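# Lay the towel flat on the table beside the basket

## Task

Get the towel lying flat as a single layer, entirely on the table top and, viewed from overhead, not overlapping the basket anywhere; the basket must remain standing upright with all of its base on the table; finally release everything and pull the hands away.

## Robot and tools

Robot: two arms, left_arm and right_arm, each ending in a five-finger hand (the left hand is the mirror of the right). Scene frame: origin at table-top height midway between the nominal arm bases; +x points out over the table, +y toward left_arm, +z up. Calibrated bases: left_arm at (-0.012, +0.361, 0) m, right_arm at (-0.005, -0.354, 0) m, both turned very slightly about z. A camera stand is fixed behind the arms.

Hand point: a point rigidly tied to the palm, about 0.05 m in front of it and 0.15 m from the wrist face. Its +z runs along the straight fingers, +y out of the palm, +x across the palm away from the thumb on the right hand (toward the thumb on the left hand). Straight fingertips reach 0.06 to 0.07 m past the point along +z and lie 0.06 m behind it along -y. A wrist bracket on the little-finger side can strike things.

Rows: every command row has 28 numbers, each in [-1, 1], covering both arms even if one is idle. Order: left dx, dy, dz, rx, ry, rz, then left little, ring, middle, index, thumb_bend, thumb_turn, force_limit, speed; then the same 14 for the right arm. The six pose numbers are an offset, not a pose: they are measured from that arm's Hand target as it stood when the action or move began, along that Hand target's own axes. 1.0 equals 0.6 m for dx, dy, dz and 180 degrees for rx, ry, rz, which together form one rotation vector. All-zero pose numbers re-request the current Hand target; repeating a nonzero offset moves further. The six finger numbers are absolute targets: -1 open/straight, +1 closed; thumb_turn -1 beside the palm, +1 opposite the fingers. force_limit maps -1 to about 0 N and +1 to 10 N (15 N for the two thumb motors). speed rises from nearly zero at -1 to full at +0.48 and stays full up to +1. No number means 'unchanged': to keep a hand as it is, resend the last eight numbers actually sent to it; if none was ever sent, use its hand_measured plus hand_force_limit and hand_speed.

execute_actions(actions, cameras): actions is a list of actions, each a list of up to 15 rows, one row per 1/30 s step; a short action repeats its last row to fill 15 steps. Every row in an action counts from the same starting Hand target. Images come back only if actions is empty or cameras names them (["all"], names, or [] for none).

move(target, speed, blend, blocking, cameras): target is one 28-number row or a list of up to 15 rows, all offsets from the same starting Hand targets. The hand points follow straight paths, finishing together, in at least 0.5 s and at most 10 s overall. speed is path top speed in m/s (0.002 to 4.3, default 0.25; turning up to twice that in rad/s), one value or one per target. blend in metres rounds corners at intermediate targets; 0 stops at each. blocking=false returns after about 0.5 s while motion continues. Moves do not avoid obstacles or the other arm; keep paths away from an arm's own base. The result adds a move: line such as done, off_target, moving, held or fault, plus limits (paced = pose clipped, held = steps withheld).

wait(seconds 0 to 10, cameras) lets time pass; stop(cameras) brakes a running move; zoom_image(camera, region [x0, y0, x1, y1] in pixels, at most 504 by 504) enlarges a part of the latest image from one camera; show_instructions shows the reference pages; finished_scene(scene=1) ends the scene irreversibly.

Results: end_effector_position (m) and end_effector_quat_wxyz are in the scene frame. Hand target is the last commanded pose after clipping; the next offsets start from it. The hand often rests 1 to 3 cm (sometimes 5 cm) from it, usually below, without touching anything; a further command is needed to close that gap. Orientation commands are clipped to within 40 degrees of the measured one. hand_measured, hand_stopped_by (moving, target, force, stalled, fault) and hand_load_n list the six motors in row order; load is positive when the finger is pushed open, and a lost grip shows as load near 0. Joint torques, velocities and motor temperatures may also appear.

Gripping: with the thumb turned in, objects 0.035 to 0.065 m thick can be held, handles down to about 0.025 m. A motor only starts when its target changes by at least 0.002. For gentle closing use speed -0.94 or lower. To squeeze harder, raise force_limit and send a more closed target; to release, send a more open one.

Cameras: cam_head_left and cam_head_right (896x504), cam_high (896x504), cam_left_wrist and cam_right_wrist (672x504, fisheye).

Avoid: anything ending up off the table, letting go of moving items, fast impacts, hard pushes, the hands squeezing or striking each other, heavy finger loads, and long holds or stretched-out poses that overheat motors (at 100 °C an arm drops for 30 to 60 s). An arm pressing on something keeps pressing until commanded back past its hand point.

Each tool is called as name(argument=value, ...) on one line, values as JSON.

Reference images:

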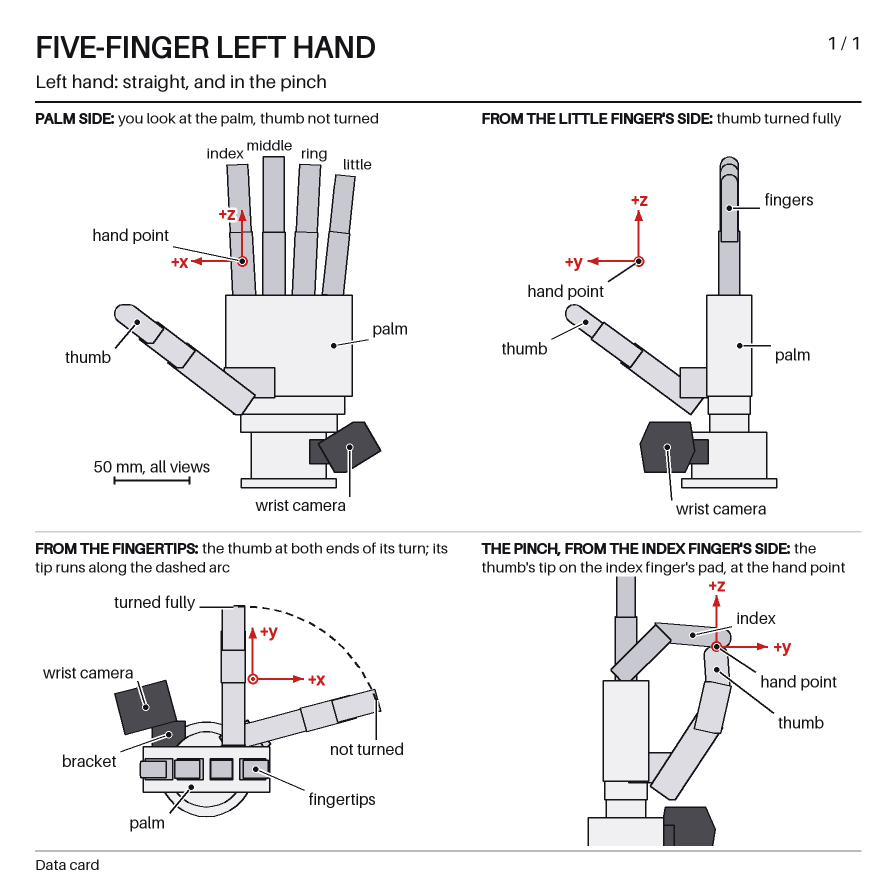

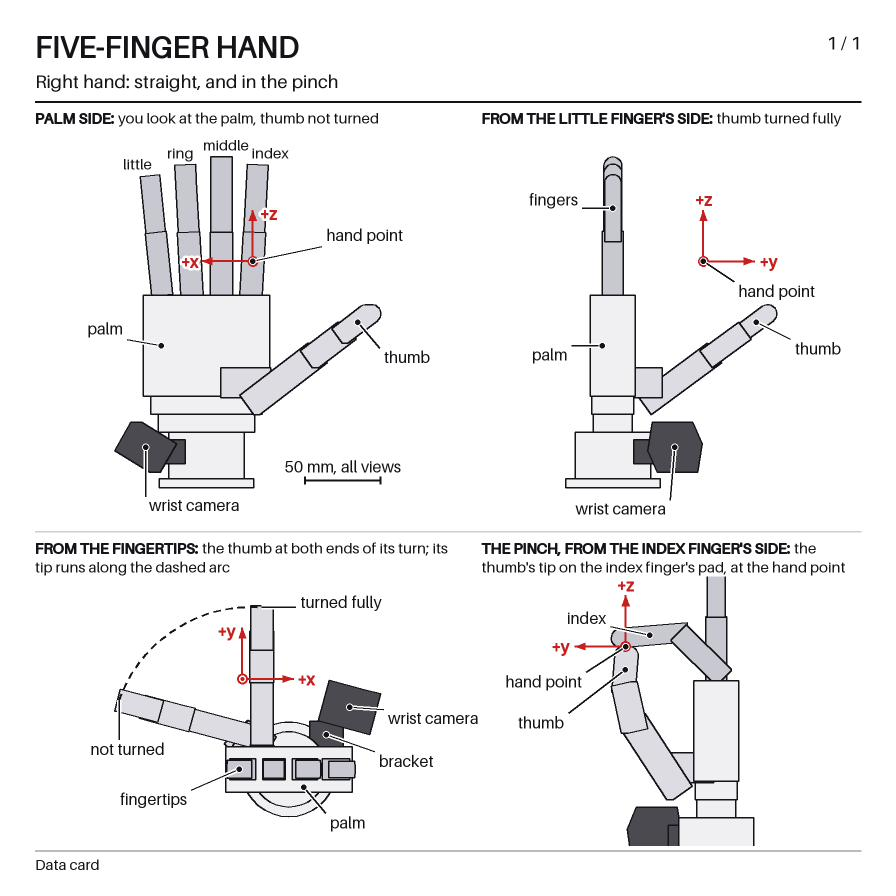

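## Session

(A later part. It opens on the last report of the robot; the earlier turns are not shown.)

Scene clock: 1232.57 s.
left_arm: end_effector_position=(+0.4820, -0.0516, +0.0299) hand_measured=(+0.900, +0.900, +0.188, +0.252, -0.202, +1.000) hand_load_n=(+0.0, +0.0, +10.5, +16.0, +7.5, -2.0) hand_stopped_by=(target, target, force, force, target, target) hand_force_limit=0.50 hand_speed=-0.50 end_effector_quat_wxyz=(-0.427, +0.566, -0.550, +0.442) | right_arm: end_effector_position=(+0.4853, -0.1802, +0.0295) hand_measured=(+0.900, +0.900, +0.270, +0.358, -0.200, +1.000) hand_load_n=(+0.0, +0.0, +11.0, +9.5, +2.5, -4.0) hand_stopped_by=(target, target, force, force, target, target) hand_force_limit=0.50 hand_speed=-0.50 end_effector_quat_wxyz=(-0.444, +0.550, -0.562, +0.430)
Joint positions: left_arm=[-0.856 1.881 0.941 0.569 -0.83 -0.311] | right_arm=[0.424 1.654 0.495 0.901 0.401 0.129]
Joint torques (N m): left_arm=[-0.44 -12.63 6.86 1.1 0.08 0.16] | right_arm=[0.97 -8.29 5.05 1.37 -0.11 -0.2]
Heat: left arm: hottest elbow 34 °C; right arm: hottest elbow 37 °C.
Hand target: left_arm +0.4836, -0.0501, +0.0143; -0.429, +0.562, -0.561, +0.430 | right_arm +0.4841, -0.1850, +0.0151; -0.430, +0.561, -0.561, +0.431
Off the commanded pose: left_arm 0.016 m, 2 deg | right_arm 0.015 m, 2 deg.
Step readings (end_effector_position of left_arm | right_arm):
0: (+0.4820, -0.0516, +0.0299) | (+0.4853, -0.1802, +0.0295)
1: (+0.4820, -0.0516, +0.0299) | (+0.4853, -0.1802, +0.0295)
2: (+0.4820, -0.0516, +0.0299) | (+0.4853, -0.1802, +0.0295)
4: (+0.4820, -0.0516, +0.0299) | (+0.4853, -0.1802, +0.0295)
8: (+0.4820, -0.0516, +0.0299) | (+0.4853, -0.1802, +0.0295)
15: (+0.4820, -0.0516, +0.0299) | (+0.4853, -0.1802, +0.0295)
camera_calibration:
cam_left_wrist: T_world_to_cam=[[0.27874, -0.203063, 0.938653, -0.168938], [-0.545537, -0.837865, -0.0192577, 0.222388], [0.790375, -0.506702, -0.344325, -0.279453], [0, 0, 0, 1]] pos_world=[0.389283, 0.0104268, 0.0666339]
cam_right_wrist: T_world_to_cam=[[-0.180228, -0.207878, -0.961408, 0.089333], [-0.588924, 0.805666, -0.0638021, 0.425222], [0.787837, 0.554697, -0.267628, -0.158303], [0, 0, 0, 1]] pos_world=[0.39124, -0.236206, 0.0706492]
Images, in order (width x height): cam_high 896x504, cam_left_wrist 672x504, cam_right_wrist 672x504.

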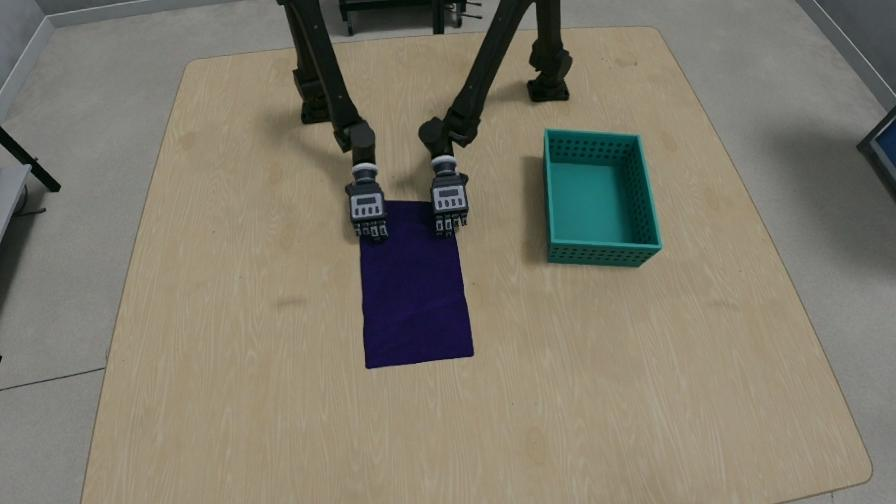

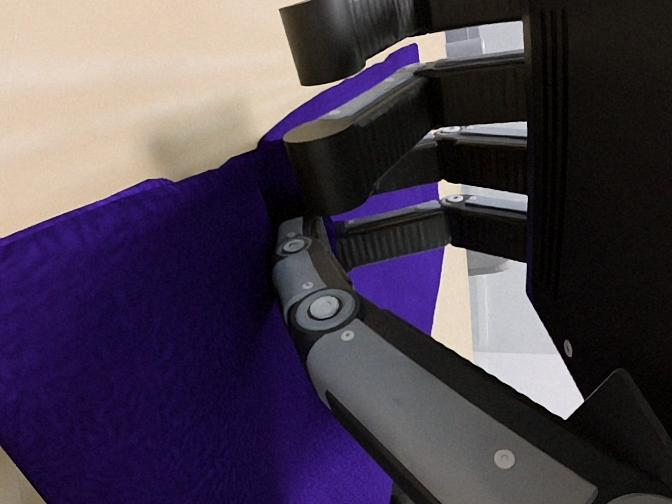

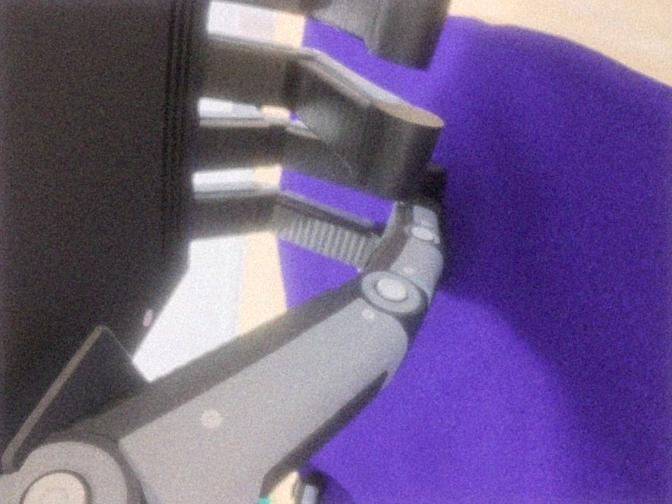

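move(target=[0,-0.2737,-0.0733,0,0,0,0.9,0.9,0.6,0.6,-0.2,1,0.5,-0.5,0,-0.2737,-0.0733,0,0,0,0.9,0.9,0.6,0.6,-0.2,1,0.5,-0.5], speed=0.12, cameras=["cam_high", "cam_left_wrist", "cam_right_wrist", "cam_head_left"])

zoom_image(camera="cam_high", region=[320, 130, 500, 290])

Scene clock: 1238.67 s.
left_arm: end_effector_position=(+0.4714, -0.0395, +0.1507) hand_measured=(+0.900, +0.900, +0.188, +0.252, -0.202, +1.000) hand_load_n=(+0.0, +0.0, +10.0, +15.5, +9.0, -2.0) hand_stopped_by=(target, target, force, force, target, target) hand_force_limit=0.50 hand_speed=-0.50 end_effector_quat_wxyz=(-0.430, +0.561, -0.577, +0.408) | right_arm: end_effector_position=(+0.4701, -0.1871, +0.1589) hand_measured=(+0.900, +0.900, +0.270, +0.358, -0.200, +1.000) hand_load_n=(+0.0, +0.0, +11.0, +9.0, +3.0, -4.0) hand_stopped_by=(target, target, force, force, target, target) hand_force_limit=0.50 hand_speed=-0.50 end_effector_quat_wxyz=(-0.419, +0.570, -0.568, +0.421)
Joint positions: left_arm=[-0.856 1.603 1.03 0.119 -0.827 -0.306] | right_arm=[0.424 1.198 0.614 0.258 0.401 0.126]
Joint torques (N m): left_arm=[-0.38 -15.33 12.57 1.09 -0.06 0.12] | right_arm=[0.5 -8.29 12.48 0.91 0.03 -0.25]
Heat: left arm: hottest elbow 34 °C; right arm: hottest elbow 36 °C.
Hand target: left_arm +0.4843, -0.0499, +0.1843; -0.429, +0.562, -0.561, +0.430 | right_arm +0.4842, -0.1850, +0.1851; -0.430, +0.561, -0.561, +0.431
Off the commanded pose: left_arm 0.037 m, 3 deg | right_arm 0.030 m, 2 deg.
move: off_target (left_arm, right_arm)
camera_calibration:
cam_left_wrist: T_world_to_cam=[[0.328164, -0.266948, 0.906117, -0.297937], [-0.550579, -0.833506, -0.0461561, 0.235652], [0.767575, -0.483742, -0.420502, -0.200236], [0, 0, 0, 1]] pos_world=[0.381214, 0.0200214, 0.196642]
cam_right_wrist: T_world_to_cam=[[-0.237719, -0.236176, -0.942184, 0.228249], [-0.593334, 0.803297, -0.0516599, 0.429685], [0.769055, 0.546749, -0.33109, -0.090524], [0, 0, 0, 1]] pos_world=[0.378824, -0.241764, 0.207279]
Images, in order (width x height): cam_head_left 896x504, cam_high 896x504, cam_left_wrist 672x504, cam_right_wrist 672x504.

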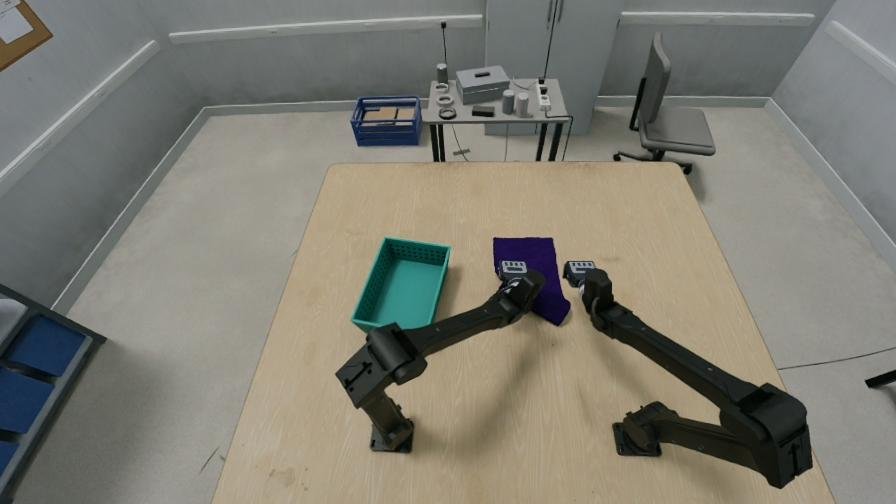

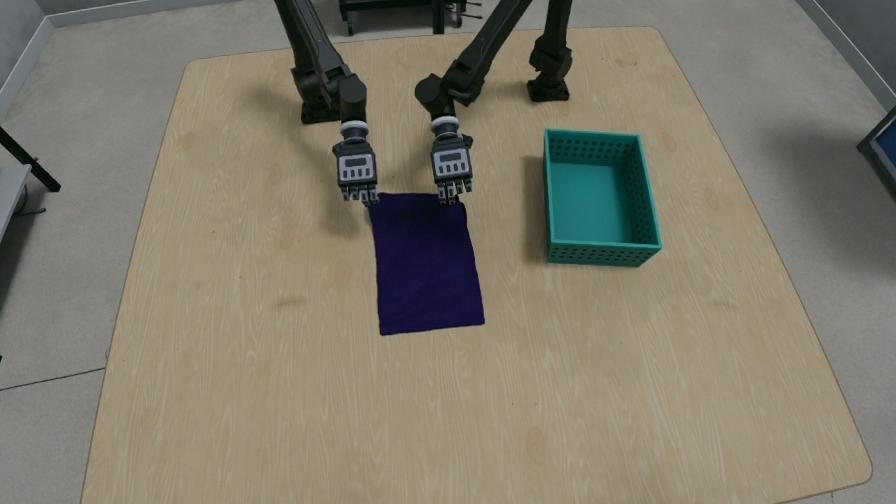

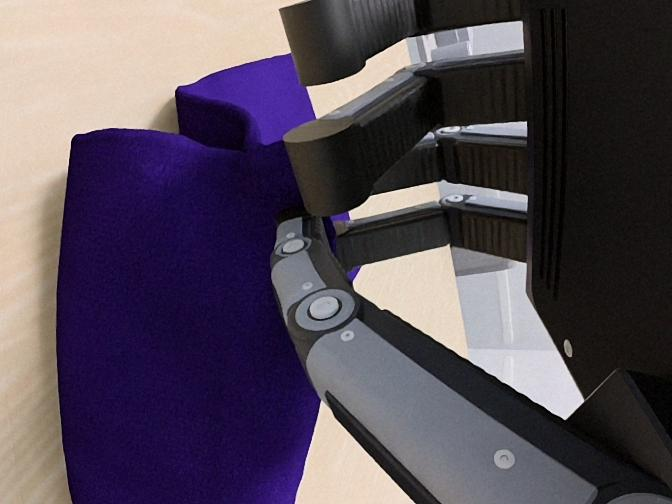

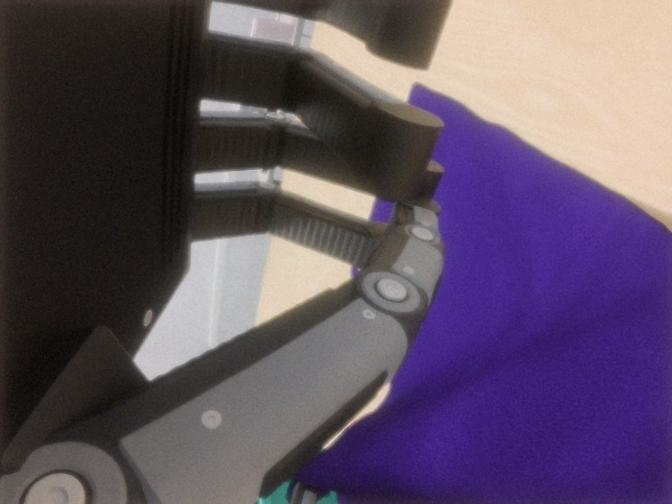

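Scaled by 2.800.

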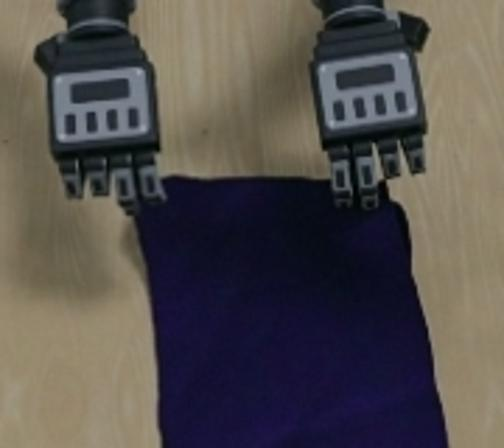

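zoom_image(camera="cam_head_left", region=[470, 220, 640, 340])

zoom_image(camera="cam_right_wrist", region=[240, 0, 672, 504])

Scaled by 2.965.

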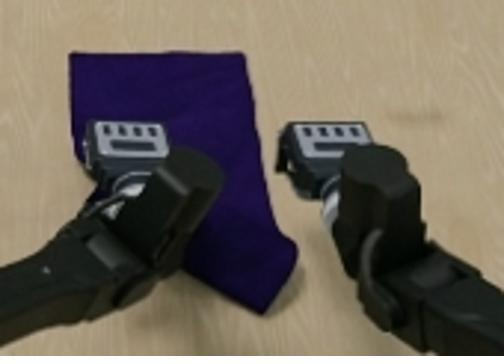

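Scaled by 1.000.

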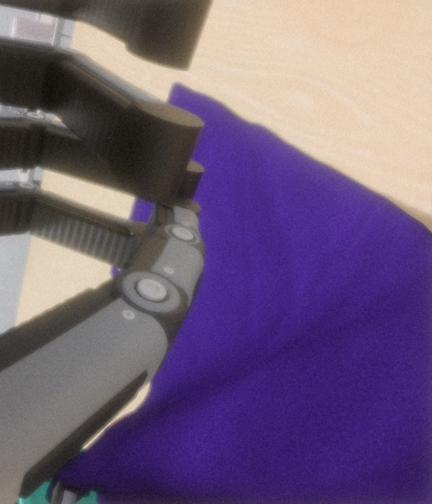

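zoom_image(camera="cam_left_wrist", region=[30, 40, 350, 504])

Scaled by 1.086 from the camera's 672x504 image, which has a finer 960x720 frame.

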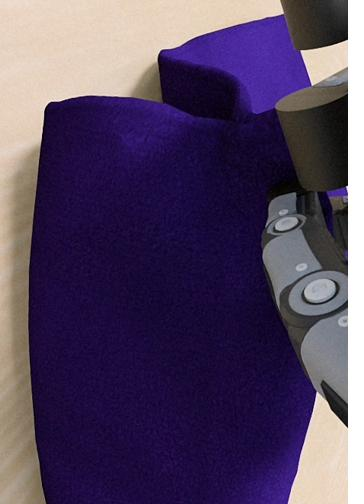

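move(target=[0,0,0,0,0,0,0.9,0.9,0.6,0.6,-0.2,1,0.5,-0.5,0.2,0,-0.1,0,0,0,0.9,0.9,-0.25,-0.25,-0.2,1,0.1,0.3], speed=0.2, cameras=["cam_high", "cam_head_left", "cam_right_wrist"])

zoom_image(camera="cam_high", region=[320, 130, 500, 290])

zoom_image(camera="cam_head_left", region=[470, 220, 640, 340])

Scene clock: 1264.67 s.
left_arm: end_effector_position=(+0.4714, -0.0395, +0.1507) hand_measured=(+0.900, +0.900, +0.188, +0.252, -0.202, +1.000) hand_load_n=(+0.0, +0.0, +9.5, +15.5, +9.0, -1.5) hand_stopped_by=(target, target, force, force, target, target) hand_force_limit=0.50 hand_speed=-0.50 end_effector_quat_wxyz=(-0.430, +0.561, -0.577, +0.408) | right_arm: end_effector_position=(+0.4299, -0.2999, +0.2028) hand_measured=(+0.900, +0.900, -0.250, -0.250, -0.200, +1.000) hand_load_n=(+0.0, +0.0, +0.0, +0.0, +0.0, +0.0) hand_stopped_by=(target, target, target, target, target, target) hand_force_limit=0.10 hand_speed=0.30 end_effector_quat_wxyz=(-0.437, +0.557, -0.562, +0.428)
Joint positions: left_arm=[-0.856 1.603 1.03 0.119 -0.827 -0.306] | right_arm=[0.086 0.888 0.516 0.116 0.073 0.035]
Joint torques (N m): left_arm=[-0.38 -15.21 12.53 1.05 -0.06 0.12] | right_arm=[0.62 -5.6 8.95 0.83 -0.22 -0.28]
Motor temperatures (°C): left_arm=[22 31 38 22 24 24] | right_arm=[25 26 37 24 23 26]
Heat: left arm: hottest elbow 38 °C; right arm: hottest elbow 37 °C.
Hand target: left_arm +0.4843, -0.0500, +0.1844; -0.429, +0.562, -0.561, +0.430 | right_arm +0.4262, -0.3048, +0.2006; -0.430, +0.561, -0.561, +0.430
Off the commanded pose: left_arm 0.037 m, 3 deg | right_arm 0.007 m, 1 deg.
move: off_target (left_arm)
camera_calibration:
cam_right_wrist: T_world_to_cam=[[-0.195667, -0.217641, -0.956215, 0.223735], [-0.592493, 0.803218, -0.0615781, 0.500375], [0.781451, 0.554502, -0.286114, 0.00446351], [0, 0, 0, 1]] pos_world=[0.336759, -0.355692, 0.246028]
Images, in order (width x height): cam_head_left 896x504, cam_high 896x504, cam_right_wrist 672x504.

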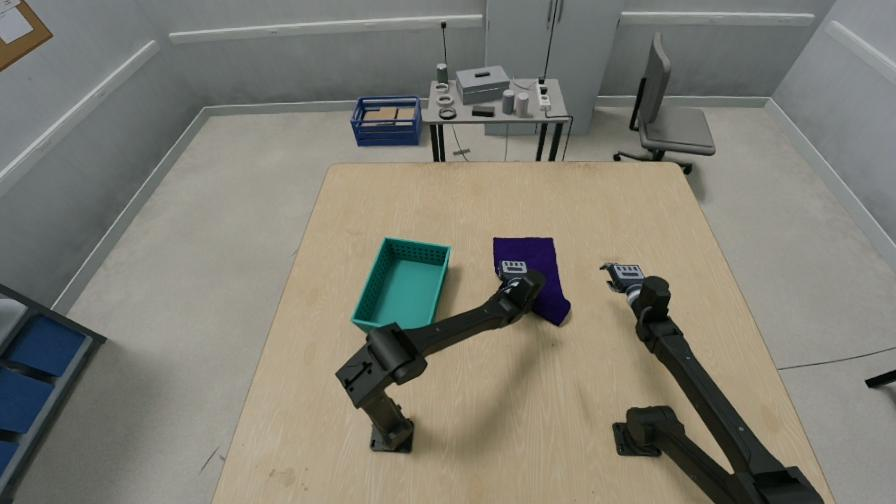

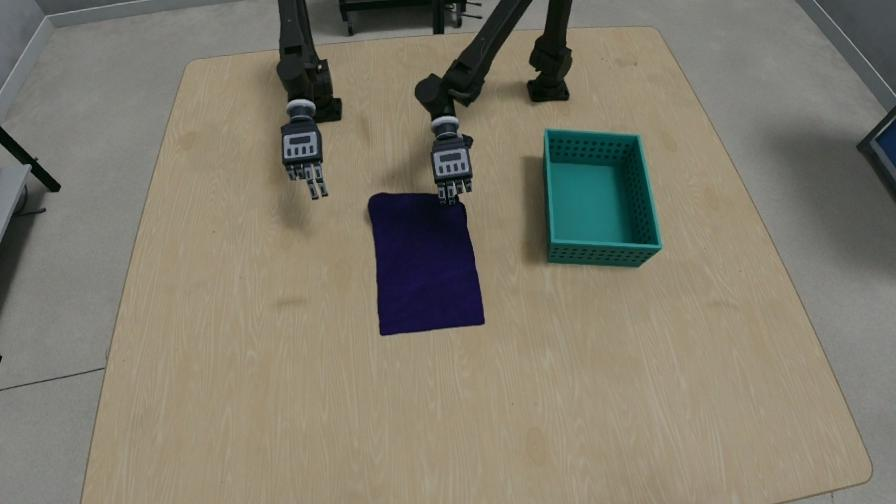

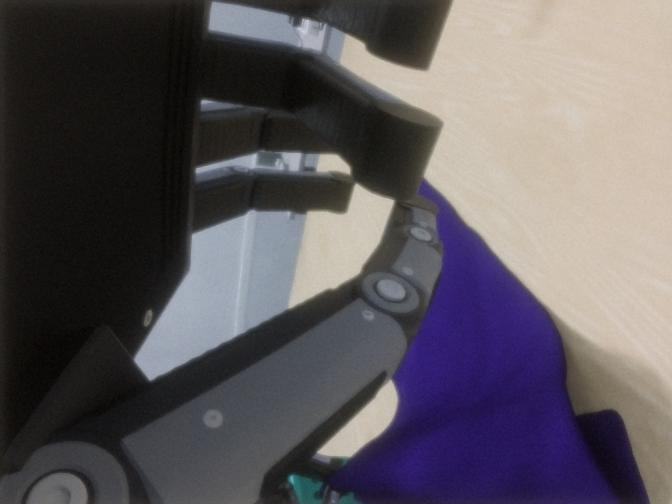

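Scaled by 2.800.

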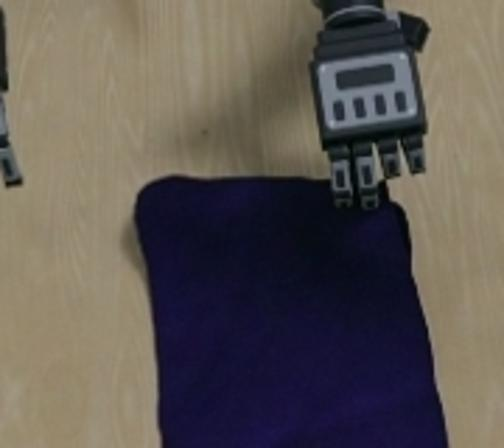

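Scaled by 2.965.

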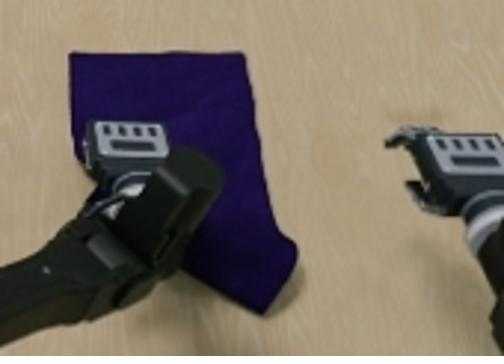

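zoom_image(camera="cam_right_wrist", region=[320, 160, 672, 504])

Scaled by 1.432 from the camera's 672x504 image, which has a finer 960x720 frame.

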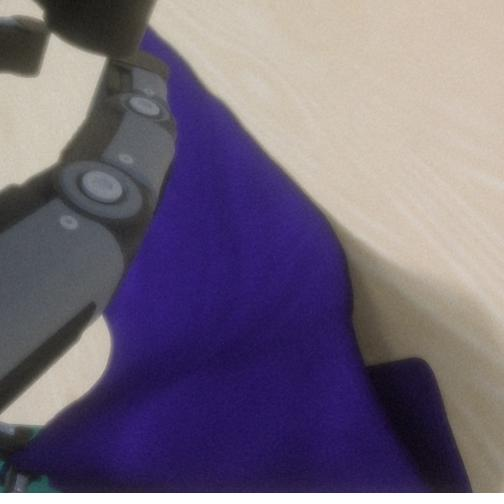

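move(target=[[0,0.08,0.0491,0,0,0,0.9,0.9,0.6,0.6,-0.2,1,0.5,-0.5,0,0,0,0,0,0,0.9,0.9,-0.25,-0.25,-0.2,1,0.1,0.3],[0,0.1272,0.1307,0,0,0,0.9,0.9,0.6,0.6,-0.2,1,0.5,-0.5,0,0,0,0,0,0,0.9,0.9,-0.25,-0.25,-0.2,1,0.1,0.3],[0,0.1861,0.2328,0,0,0,0.9,0.9,0.6,0.6,-0.2,1,0.5,-0.5,0,0,0,0,0,0,0.9,0.9,-0.25,-0.25,-0.2,1,0.1,0.3]], speed=0.1, blend=[0.02, 0.02, 0], cameras=["cam_high", "cam_head_left", "cam_left_wrist", "cam_right_wrist"])

zoom_image(camera="cam_high", region=[320, 130, 500, 290])

zoom_image(camera="cam_head_left", region=[470, 200, 640, 340])

Scene clock: 1287.60 s.
left_arm: end_effector_position=(+0.5760, -0.0472, +0.0391) hand_measured=(+0.900, +0.900, +0.188, +0.252, -0.202, +1.000) hand_load_n=(+0.0, +0.0, +9.5, +15.0, +5.0, -3.0) hand_stopped_by=(target, target, force, force, target, target) hand_force_limit=0.50 hand_speed=-0.50 end_effector_quat_wxyz=(-0.426, +0.564, -0.565, +0.426) | right_arm: end_effector_position=(+0.4299, -0.2999, +0.2028) hand_measured=(+0.900, +0.900, -0.250, -0.250, -0.200, +1.000) hand_load_n=(+0.0, +0.0, +0.0, +0.0, +0.0, +0.0) hand_stopped_by=(target, target, target, target, target, target) hand_force_limit=0.10 hand_speed=0.30 end_effector_quat_wxyz=(-0.437, +0.557, -0.562, +0.428)
Joint positions: left_arm=[-0.72 1.966 1.156 0.444 -0.699 -0.242] | right_arm=[0.086 0.888 0.516 0.116 0.073 0.035]
Joint torques (N m): left_arm=[0.21 -15.5 9.84 1.68 0.11 0.19] | right_arm=[0.5 -5.42 9.03 1.14 -0.14 -0.27]
Heat: left arm: hottest elbow 39 °C; right arm: hottest elbow 39 °C.
Hand target: left_arm +0.5898, -0.0500, +0.0399; -0.429, +0.562, -0.561, +0.430 | right_arm +0.4262, -0.3048, +0.2007; -0.430, +0.561, -0.561, +0.430
Off the commanded pose: left_arm 0.014 m, 1 deg | right_arm 0.007 m, 1 deg.
move: off_target (left_arm)
camera_calibration:
cam_left_wrist: T_world_to_cam=[[0.305918, -0.232311, 0.92328, -0.219336], [-0.550581, -0.834328, -0.0275013, 0.280983], [0.776708, -0.499928, -0.383142, -0.338668], [0, 0, 0, 1]] pos_world=[0.484849, 0.0141679, 0.0804778]
cam_right_wrist: T_world_to_cam=[[-0.195566, -0.217944, -0.956166, 0.223581], [-0.592561, 0.803146, -0.0618684, 0.500443], [0.781426, 0.554487, -0.286213, 0.00449103], [0, 0, 0, 1]] pos_world=[0.336758, -0.355691, 0.246027]
Images, in order (width x height): cam_head_left 896x504, cam_high 896x504, cam_left_wrist 672x504, cam_right_wrist 672x504.

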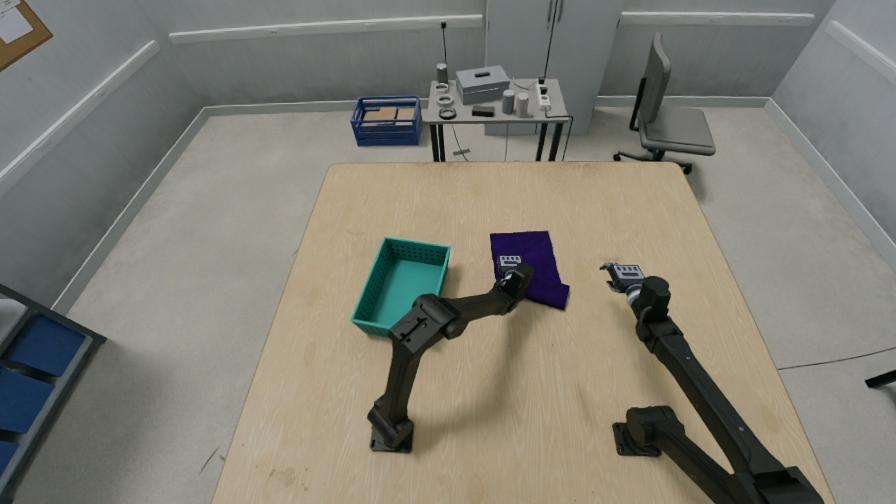

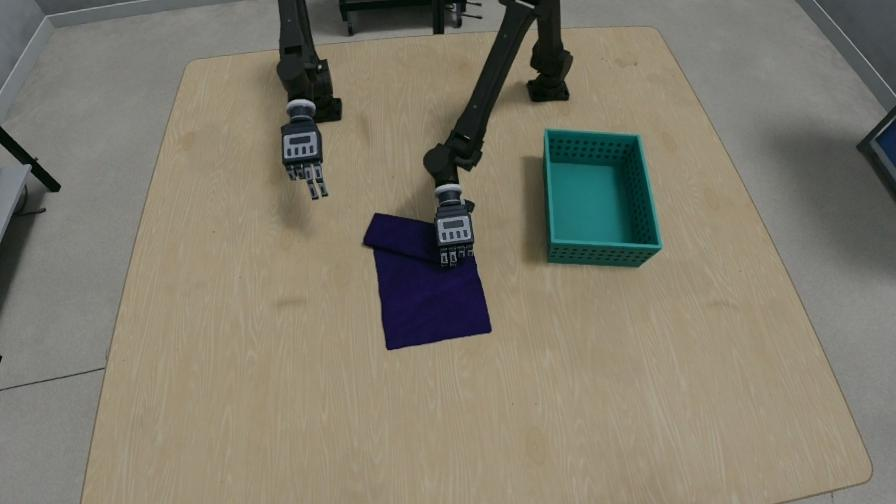

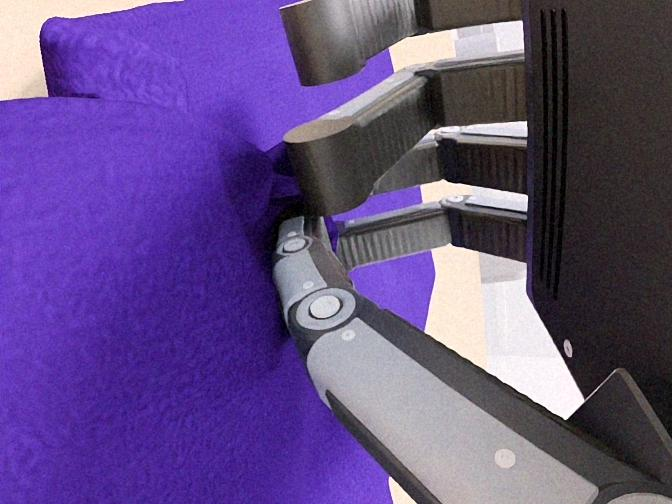

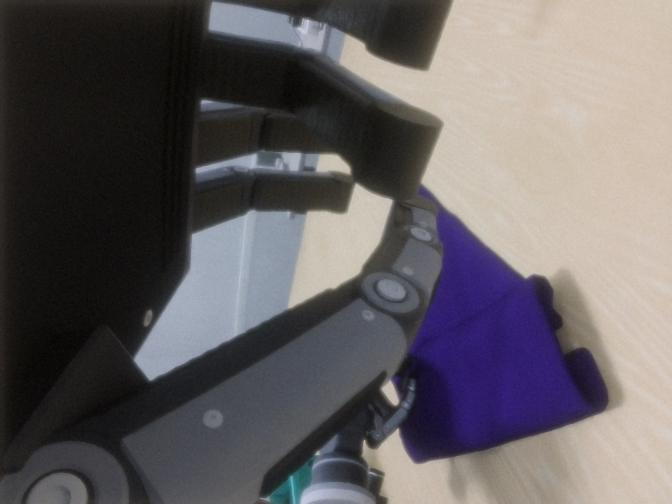

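Scaled by 2.800.

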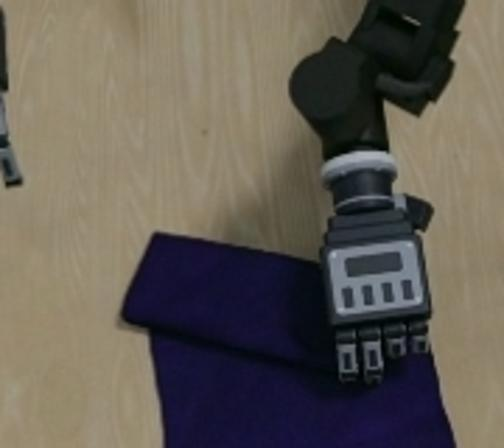

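Scaled by 2.965.

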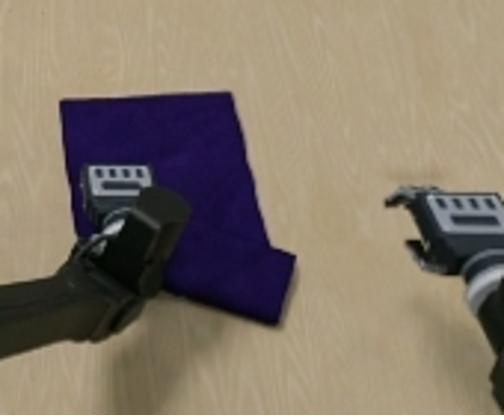

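zoom_image(camera="cam_right_wrist", region=[380, 180, 640, 480])

Scaled by 1.680 from the camera's 672x504 image, which has a finer 960x720 frame.

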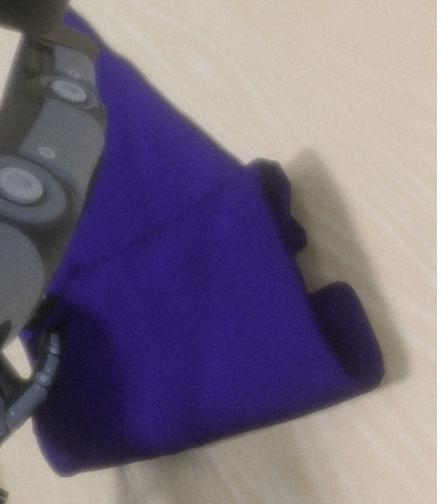

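move(target=[0,0.0614,-0.1647,0,0,0,0.9,0.9,0.6,0.6,-0.2,1,0.5,-0.5,0,0,0,0,0,0,0.9,0.9,-0.25,-0.25,-0.2,1,0.1,0.3], speed=0.1, cameras=["cam_high", "cam_head_left", "cam_left_wrist", "cam_right_wrist"])

zoom_image(camera="cam_high", region=[320, 130, 500, 290])

Scene clock: 1323.53 s.
left_arm: end_effector_position=(+0.4934, -0.0470, +0.0357) hand_measured=(+0.900, +0.900, +0.188, +0.252, -0.202, +1.000) hand_load_n=(+0.0, +0.0, +10.0, +15.5, +4.0, -3.0) hand_stopped_by=(target, target, force, force, target, target) hand_force_limit=0.50 hand_speed=-0.50 end_effector_quat_wxyz=(-0.435, +0.563, -0.557, +0.429) | right_arm: end_effector_position=(+0.4299, -0.2999, +0.2028) hand_measured=(+0.900, +0.900, -0.250, -0.250, -0.200, +1.000) hand_load_n=(+0.0, +0.0, +0.0, +0.0, +0.0, +0.0) hand_stopped_by=(target, target, target, target, target, target) hand_force_limit=0.10 hand_speed=0.30 end_effector_quat_wxyz=(-0.437, +0.557, -0.562, +0.428)
Joint positions: left_arm=[-0.837 1.874 0.969 0.522 -0.825 -0.287] | right_arm=[0.086 0.888 0.516 0.116 0.073 0.035]
Joint torques (N m): left_arm=[-1.67 -15.56 5.26 1.33 -0.09 -0.08] | right_arm=[0.79 -5.13 9.09 0.96 -0.18 -0.18]
Heat: left arm: hottest elbow 37 °C; right arm: hottest elbow 39 °C.
Hand target: left_arm +0.4847, -0.0501, +0.0304; -0.429, +0.562, -0.561, +0.430 | right_arm +0.4262, -0.3048, +0.2007; -0.430, +0.561, -0.561, +0.430
Off the commanded pose: left_arm 0.011 m, 1 deg | right_arm 0.007 m, 1 deg.
move: off_target (left_arm)
camera_calibration:
cam_left_wrist: T_world_to_cam=[[0.289295, -0.23013, 0.929166, -0.182732], [-0.539667, -0.840916, -0.0402481, 0.230187], [0.790612, -0.489796, -0.367466, -0.282652], [0, 0, 0, 1]] pos_world=[0.400556, 0.0130744, 0.0751881]
cam_right_wrist: T_world_to_cam=[[-0.195566, -0.217944, -0.956166, 0.223581], [-0.592561, 0.803146, -0.0618684, 0.500443], [0.781426, 0.554487, -0.286213, 0.00449103], [0, 0, 0, 1]] pos_world=[0.336758, -0.355691, 0.246027]
Images, in order (width x height): cam_head_left 896x504, cam_high 896x504, cam_left_wrist 672x504, cam_right_wrist 672x504.

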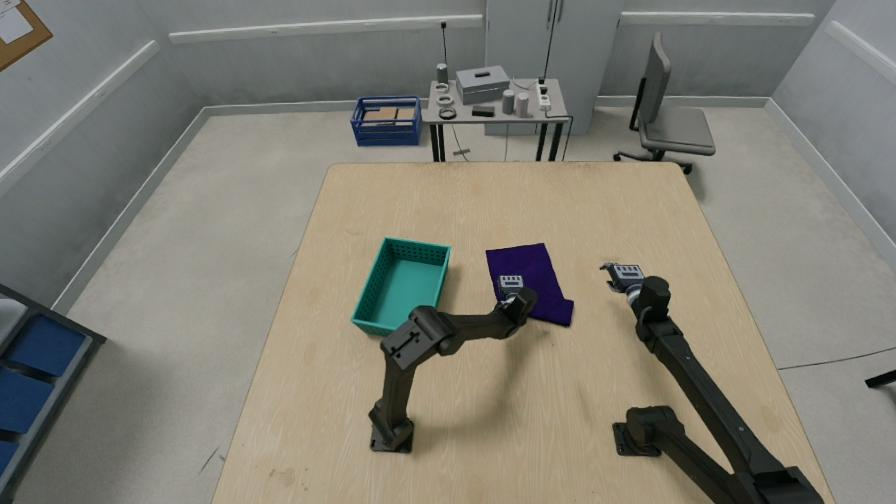

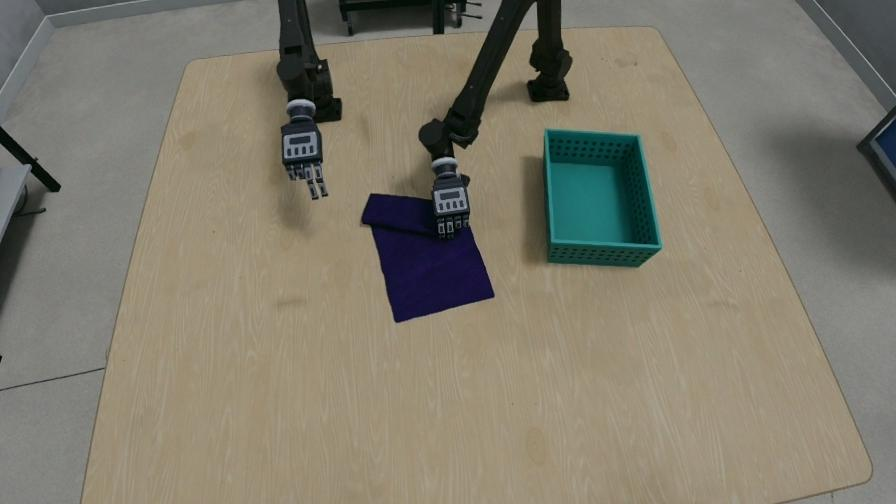

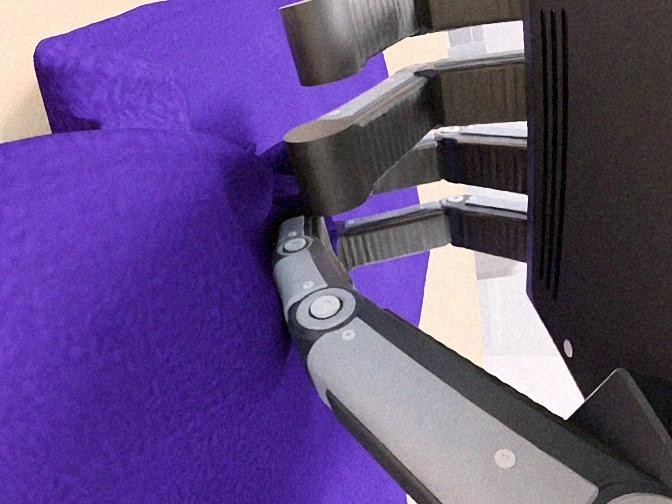

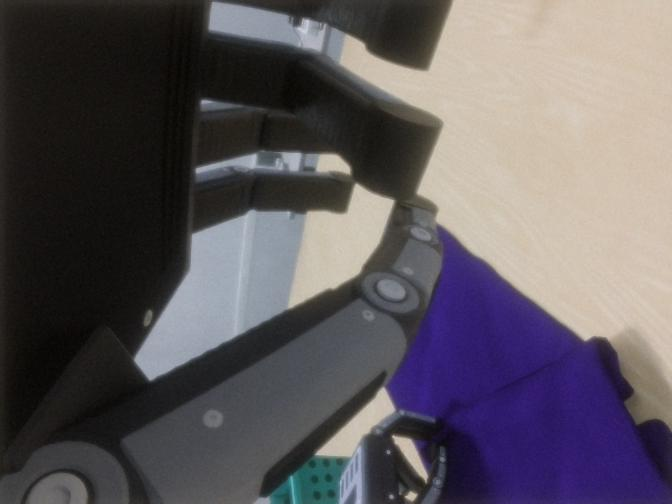

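Scaled by 2.800.

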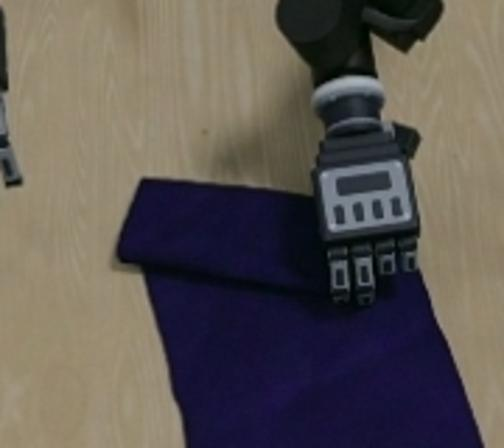

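move(target=[[0,0,0,0,0,0,0.9,0.9,0.6,0.6,-0.2,1,0.5,-0.5,-0.1833,0.1528,0.0737,0,0,0,0.9,0.9,-0.25,-0.25,-0.2,1,0.1,0.3],[0,0,0,0,0,0,0.9,0.9,0.6,0.6,-0.2,1,0.5,-0.5,-0.1833,0.2977,0.1125,0,0,0,0.9,0.9,-0.25,-0.25,-0.2,1,0.1,0.3]], speed=[0.2, 0.08], cameras=["cam_high", "cam_head_left", "cam_left_wrist", "cam_right_wrist"])

zoom_image(camera="cam_high", region=[320, 130, 500, 290])

Scene clock: 1340.67 s.
left_arm: end_effector_position=(+0.4934, -0.0470, +0.0357) hand_measured=(+0.900, +0.900, +0.188, +0.252, -0.202, +1.000) hand_load_n=(+0.0, +0.0, +10.5, +16.0, +4.5, -3.5) hand_stopped_by=(target, target, force, force, target, target) hand_force_limit=0.50 hand_speed=-0.50 end_effector_quat_wxyz=(-0.435, +0.563, -0.557, +0.429) | right_arm: end_effector_position=(+0.4544, -0.1967, +0.0320) hand_measured=(+0.900, +0.900, -0.250, -0.250, -0.200, +1.000) hand_load_n=(+0.0, +0.0, +0.0, +0.0, -2.5, -1.5) hand_stopped_by=(target, target, target, target, target, target) hand_force_limit=0.10 hand_speed=0.30 end_effector_quat_wxyz=(-0.442, +0.548, -0.556, +0.442)
Joint positions: left_arm=[-0.837 1.874 0.969 0.522 -0.825 -0.288] | right_arm=[0.428 1.599 0.397 0.961 0.42 0.107]
Joint torques (N m): left_arm=[-1.79 -15.44 5.23 1.32 -0.07 -0.06] | right_arm=[2.49 -5.71 3.49 1.46 -0.07 0.05]
Heat: left arm: hottest elbow 35 °C; right arm: hottest elbow 38 °C.
Hand target: left_arm +0.4848, -0.0501, +0.0304; -0.429, +0.562, -0.561, +0.430 | right_arm +0.4452, -0.1949, +0.0106; -0.430, +0.561, -0.561, +0.430
Off the commanded pose: left_arm 0.011 m, 1 deg | right_arm 0.023 m, 3 deg.
move: off_target (left_arm, right_arm)
camera_calibration:
cam_left_wrist: T_world_to_cam=[[0.289351, -0.229338, 0.929344, -0.182777], [-0.539188, -0.841248, -0.0397225, 0.229959], [0.790919, -0.489597, -0.367072, -0.282807], [0, 0, 0, 1]] pos_world=[0.400555, 0.0130737, 0.0751869]
cam_right_wrist: T_world_to_cam=[[-0.16487, -0.223939, -0.960557, 0.0725242], [-0.580651, 0.809273, -0.0890063, 0.41825], [0.797284, 0.543074, -0.263455, -0.130838], [0, 0, 0, 1]] pos_world=[0.35913, -0.251182, 0.0724205]
Images, in order (width x height): cam_head_left 896x504, cam_high 896x504, cam_left_wrist 672x504, cam_right_wrist 672x504.

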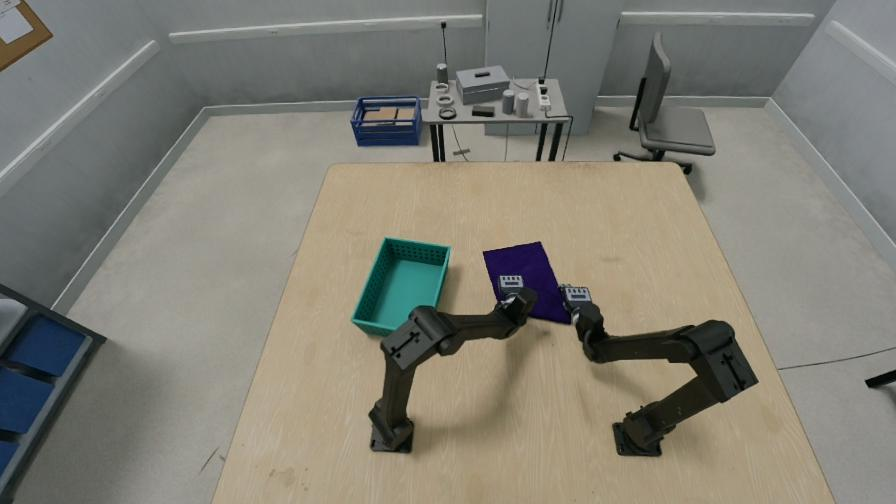

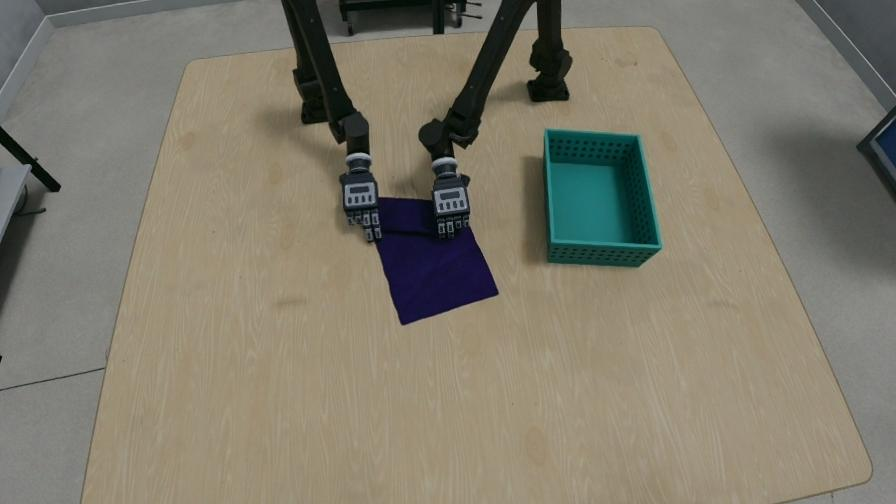

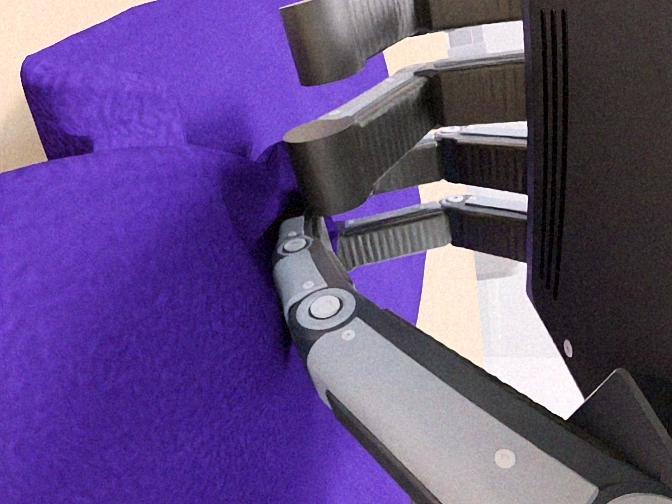

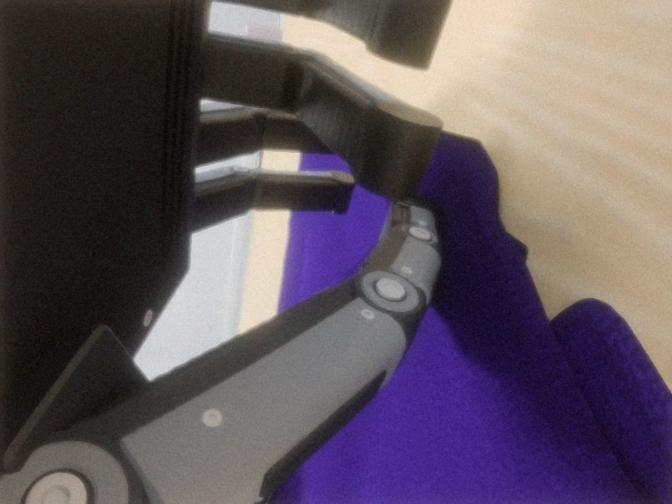

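Scaled by 2.800.

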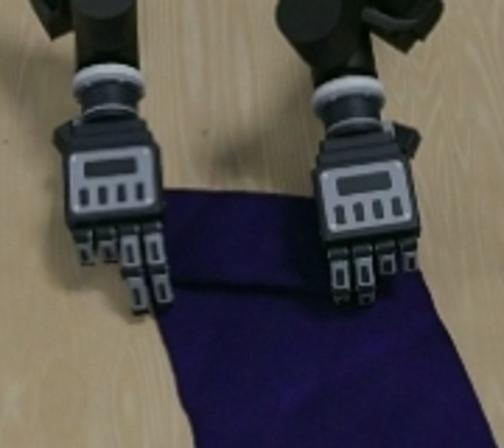

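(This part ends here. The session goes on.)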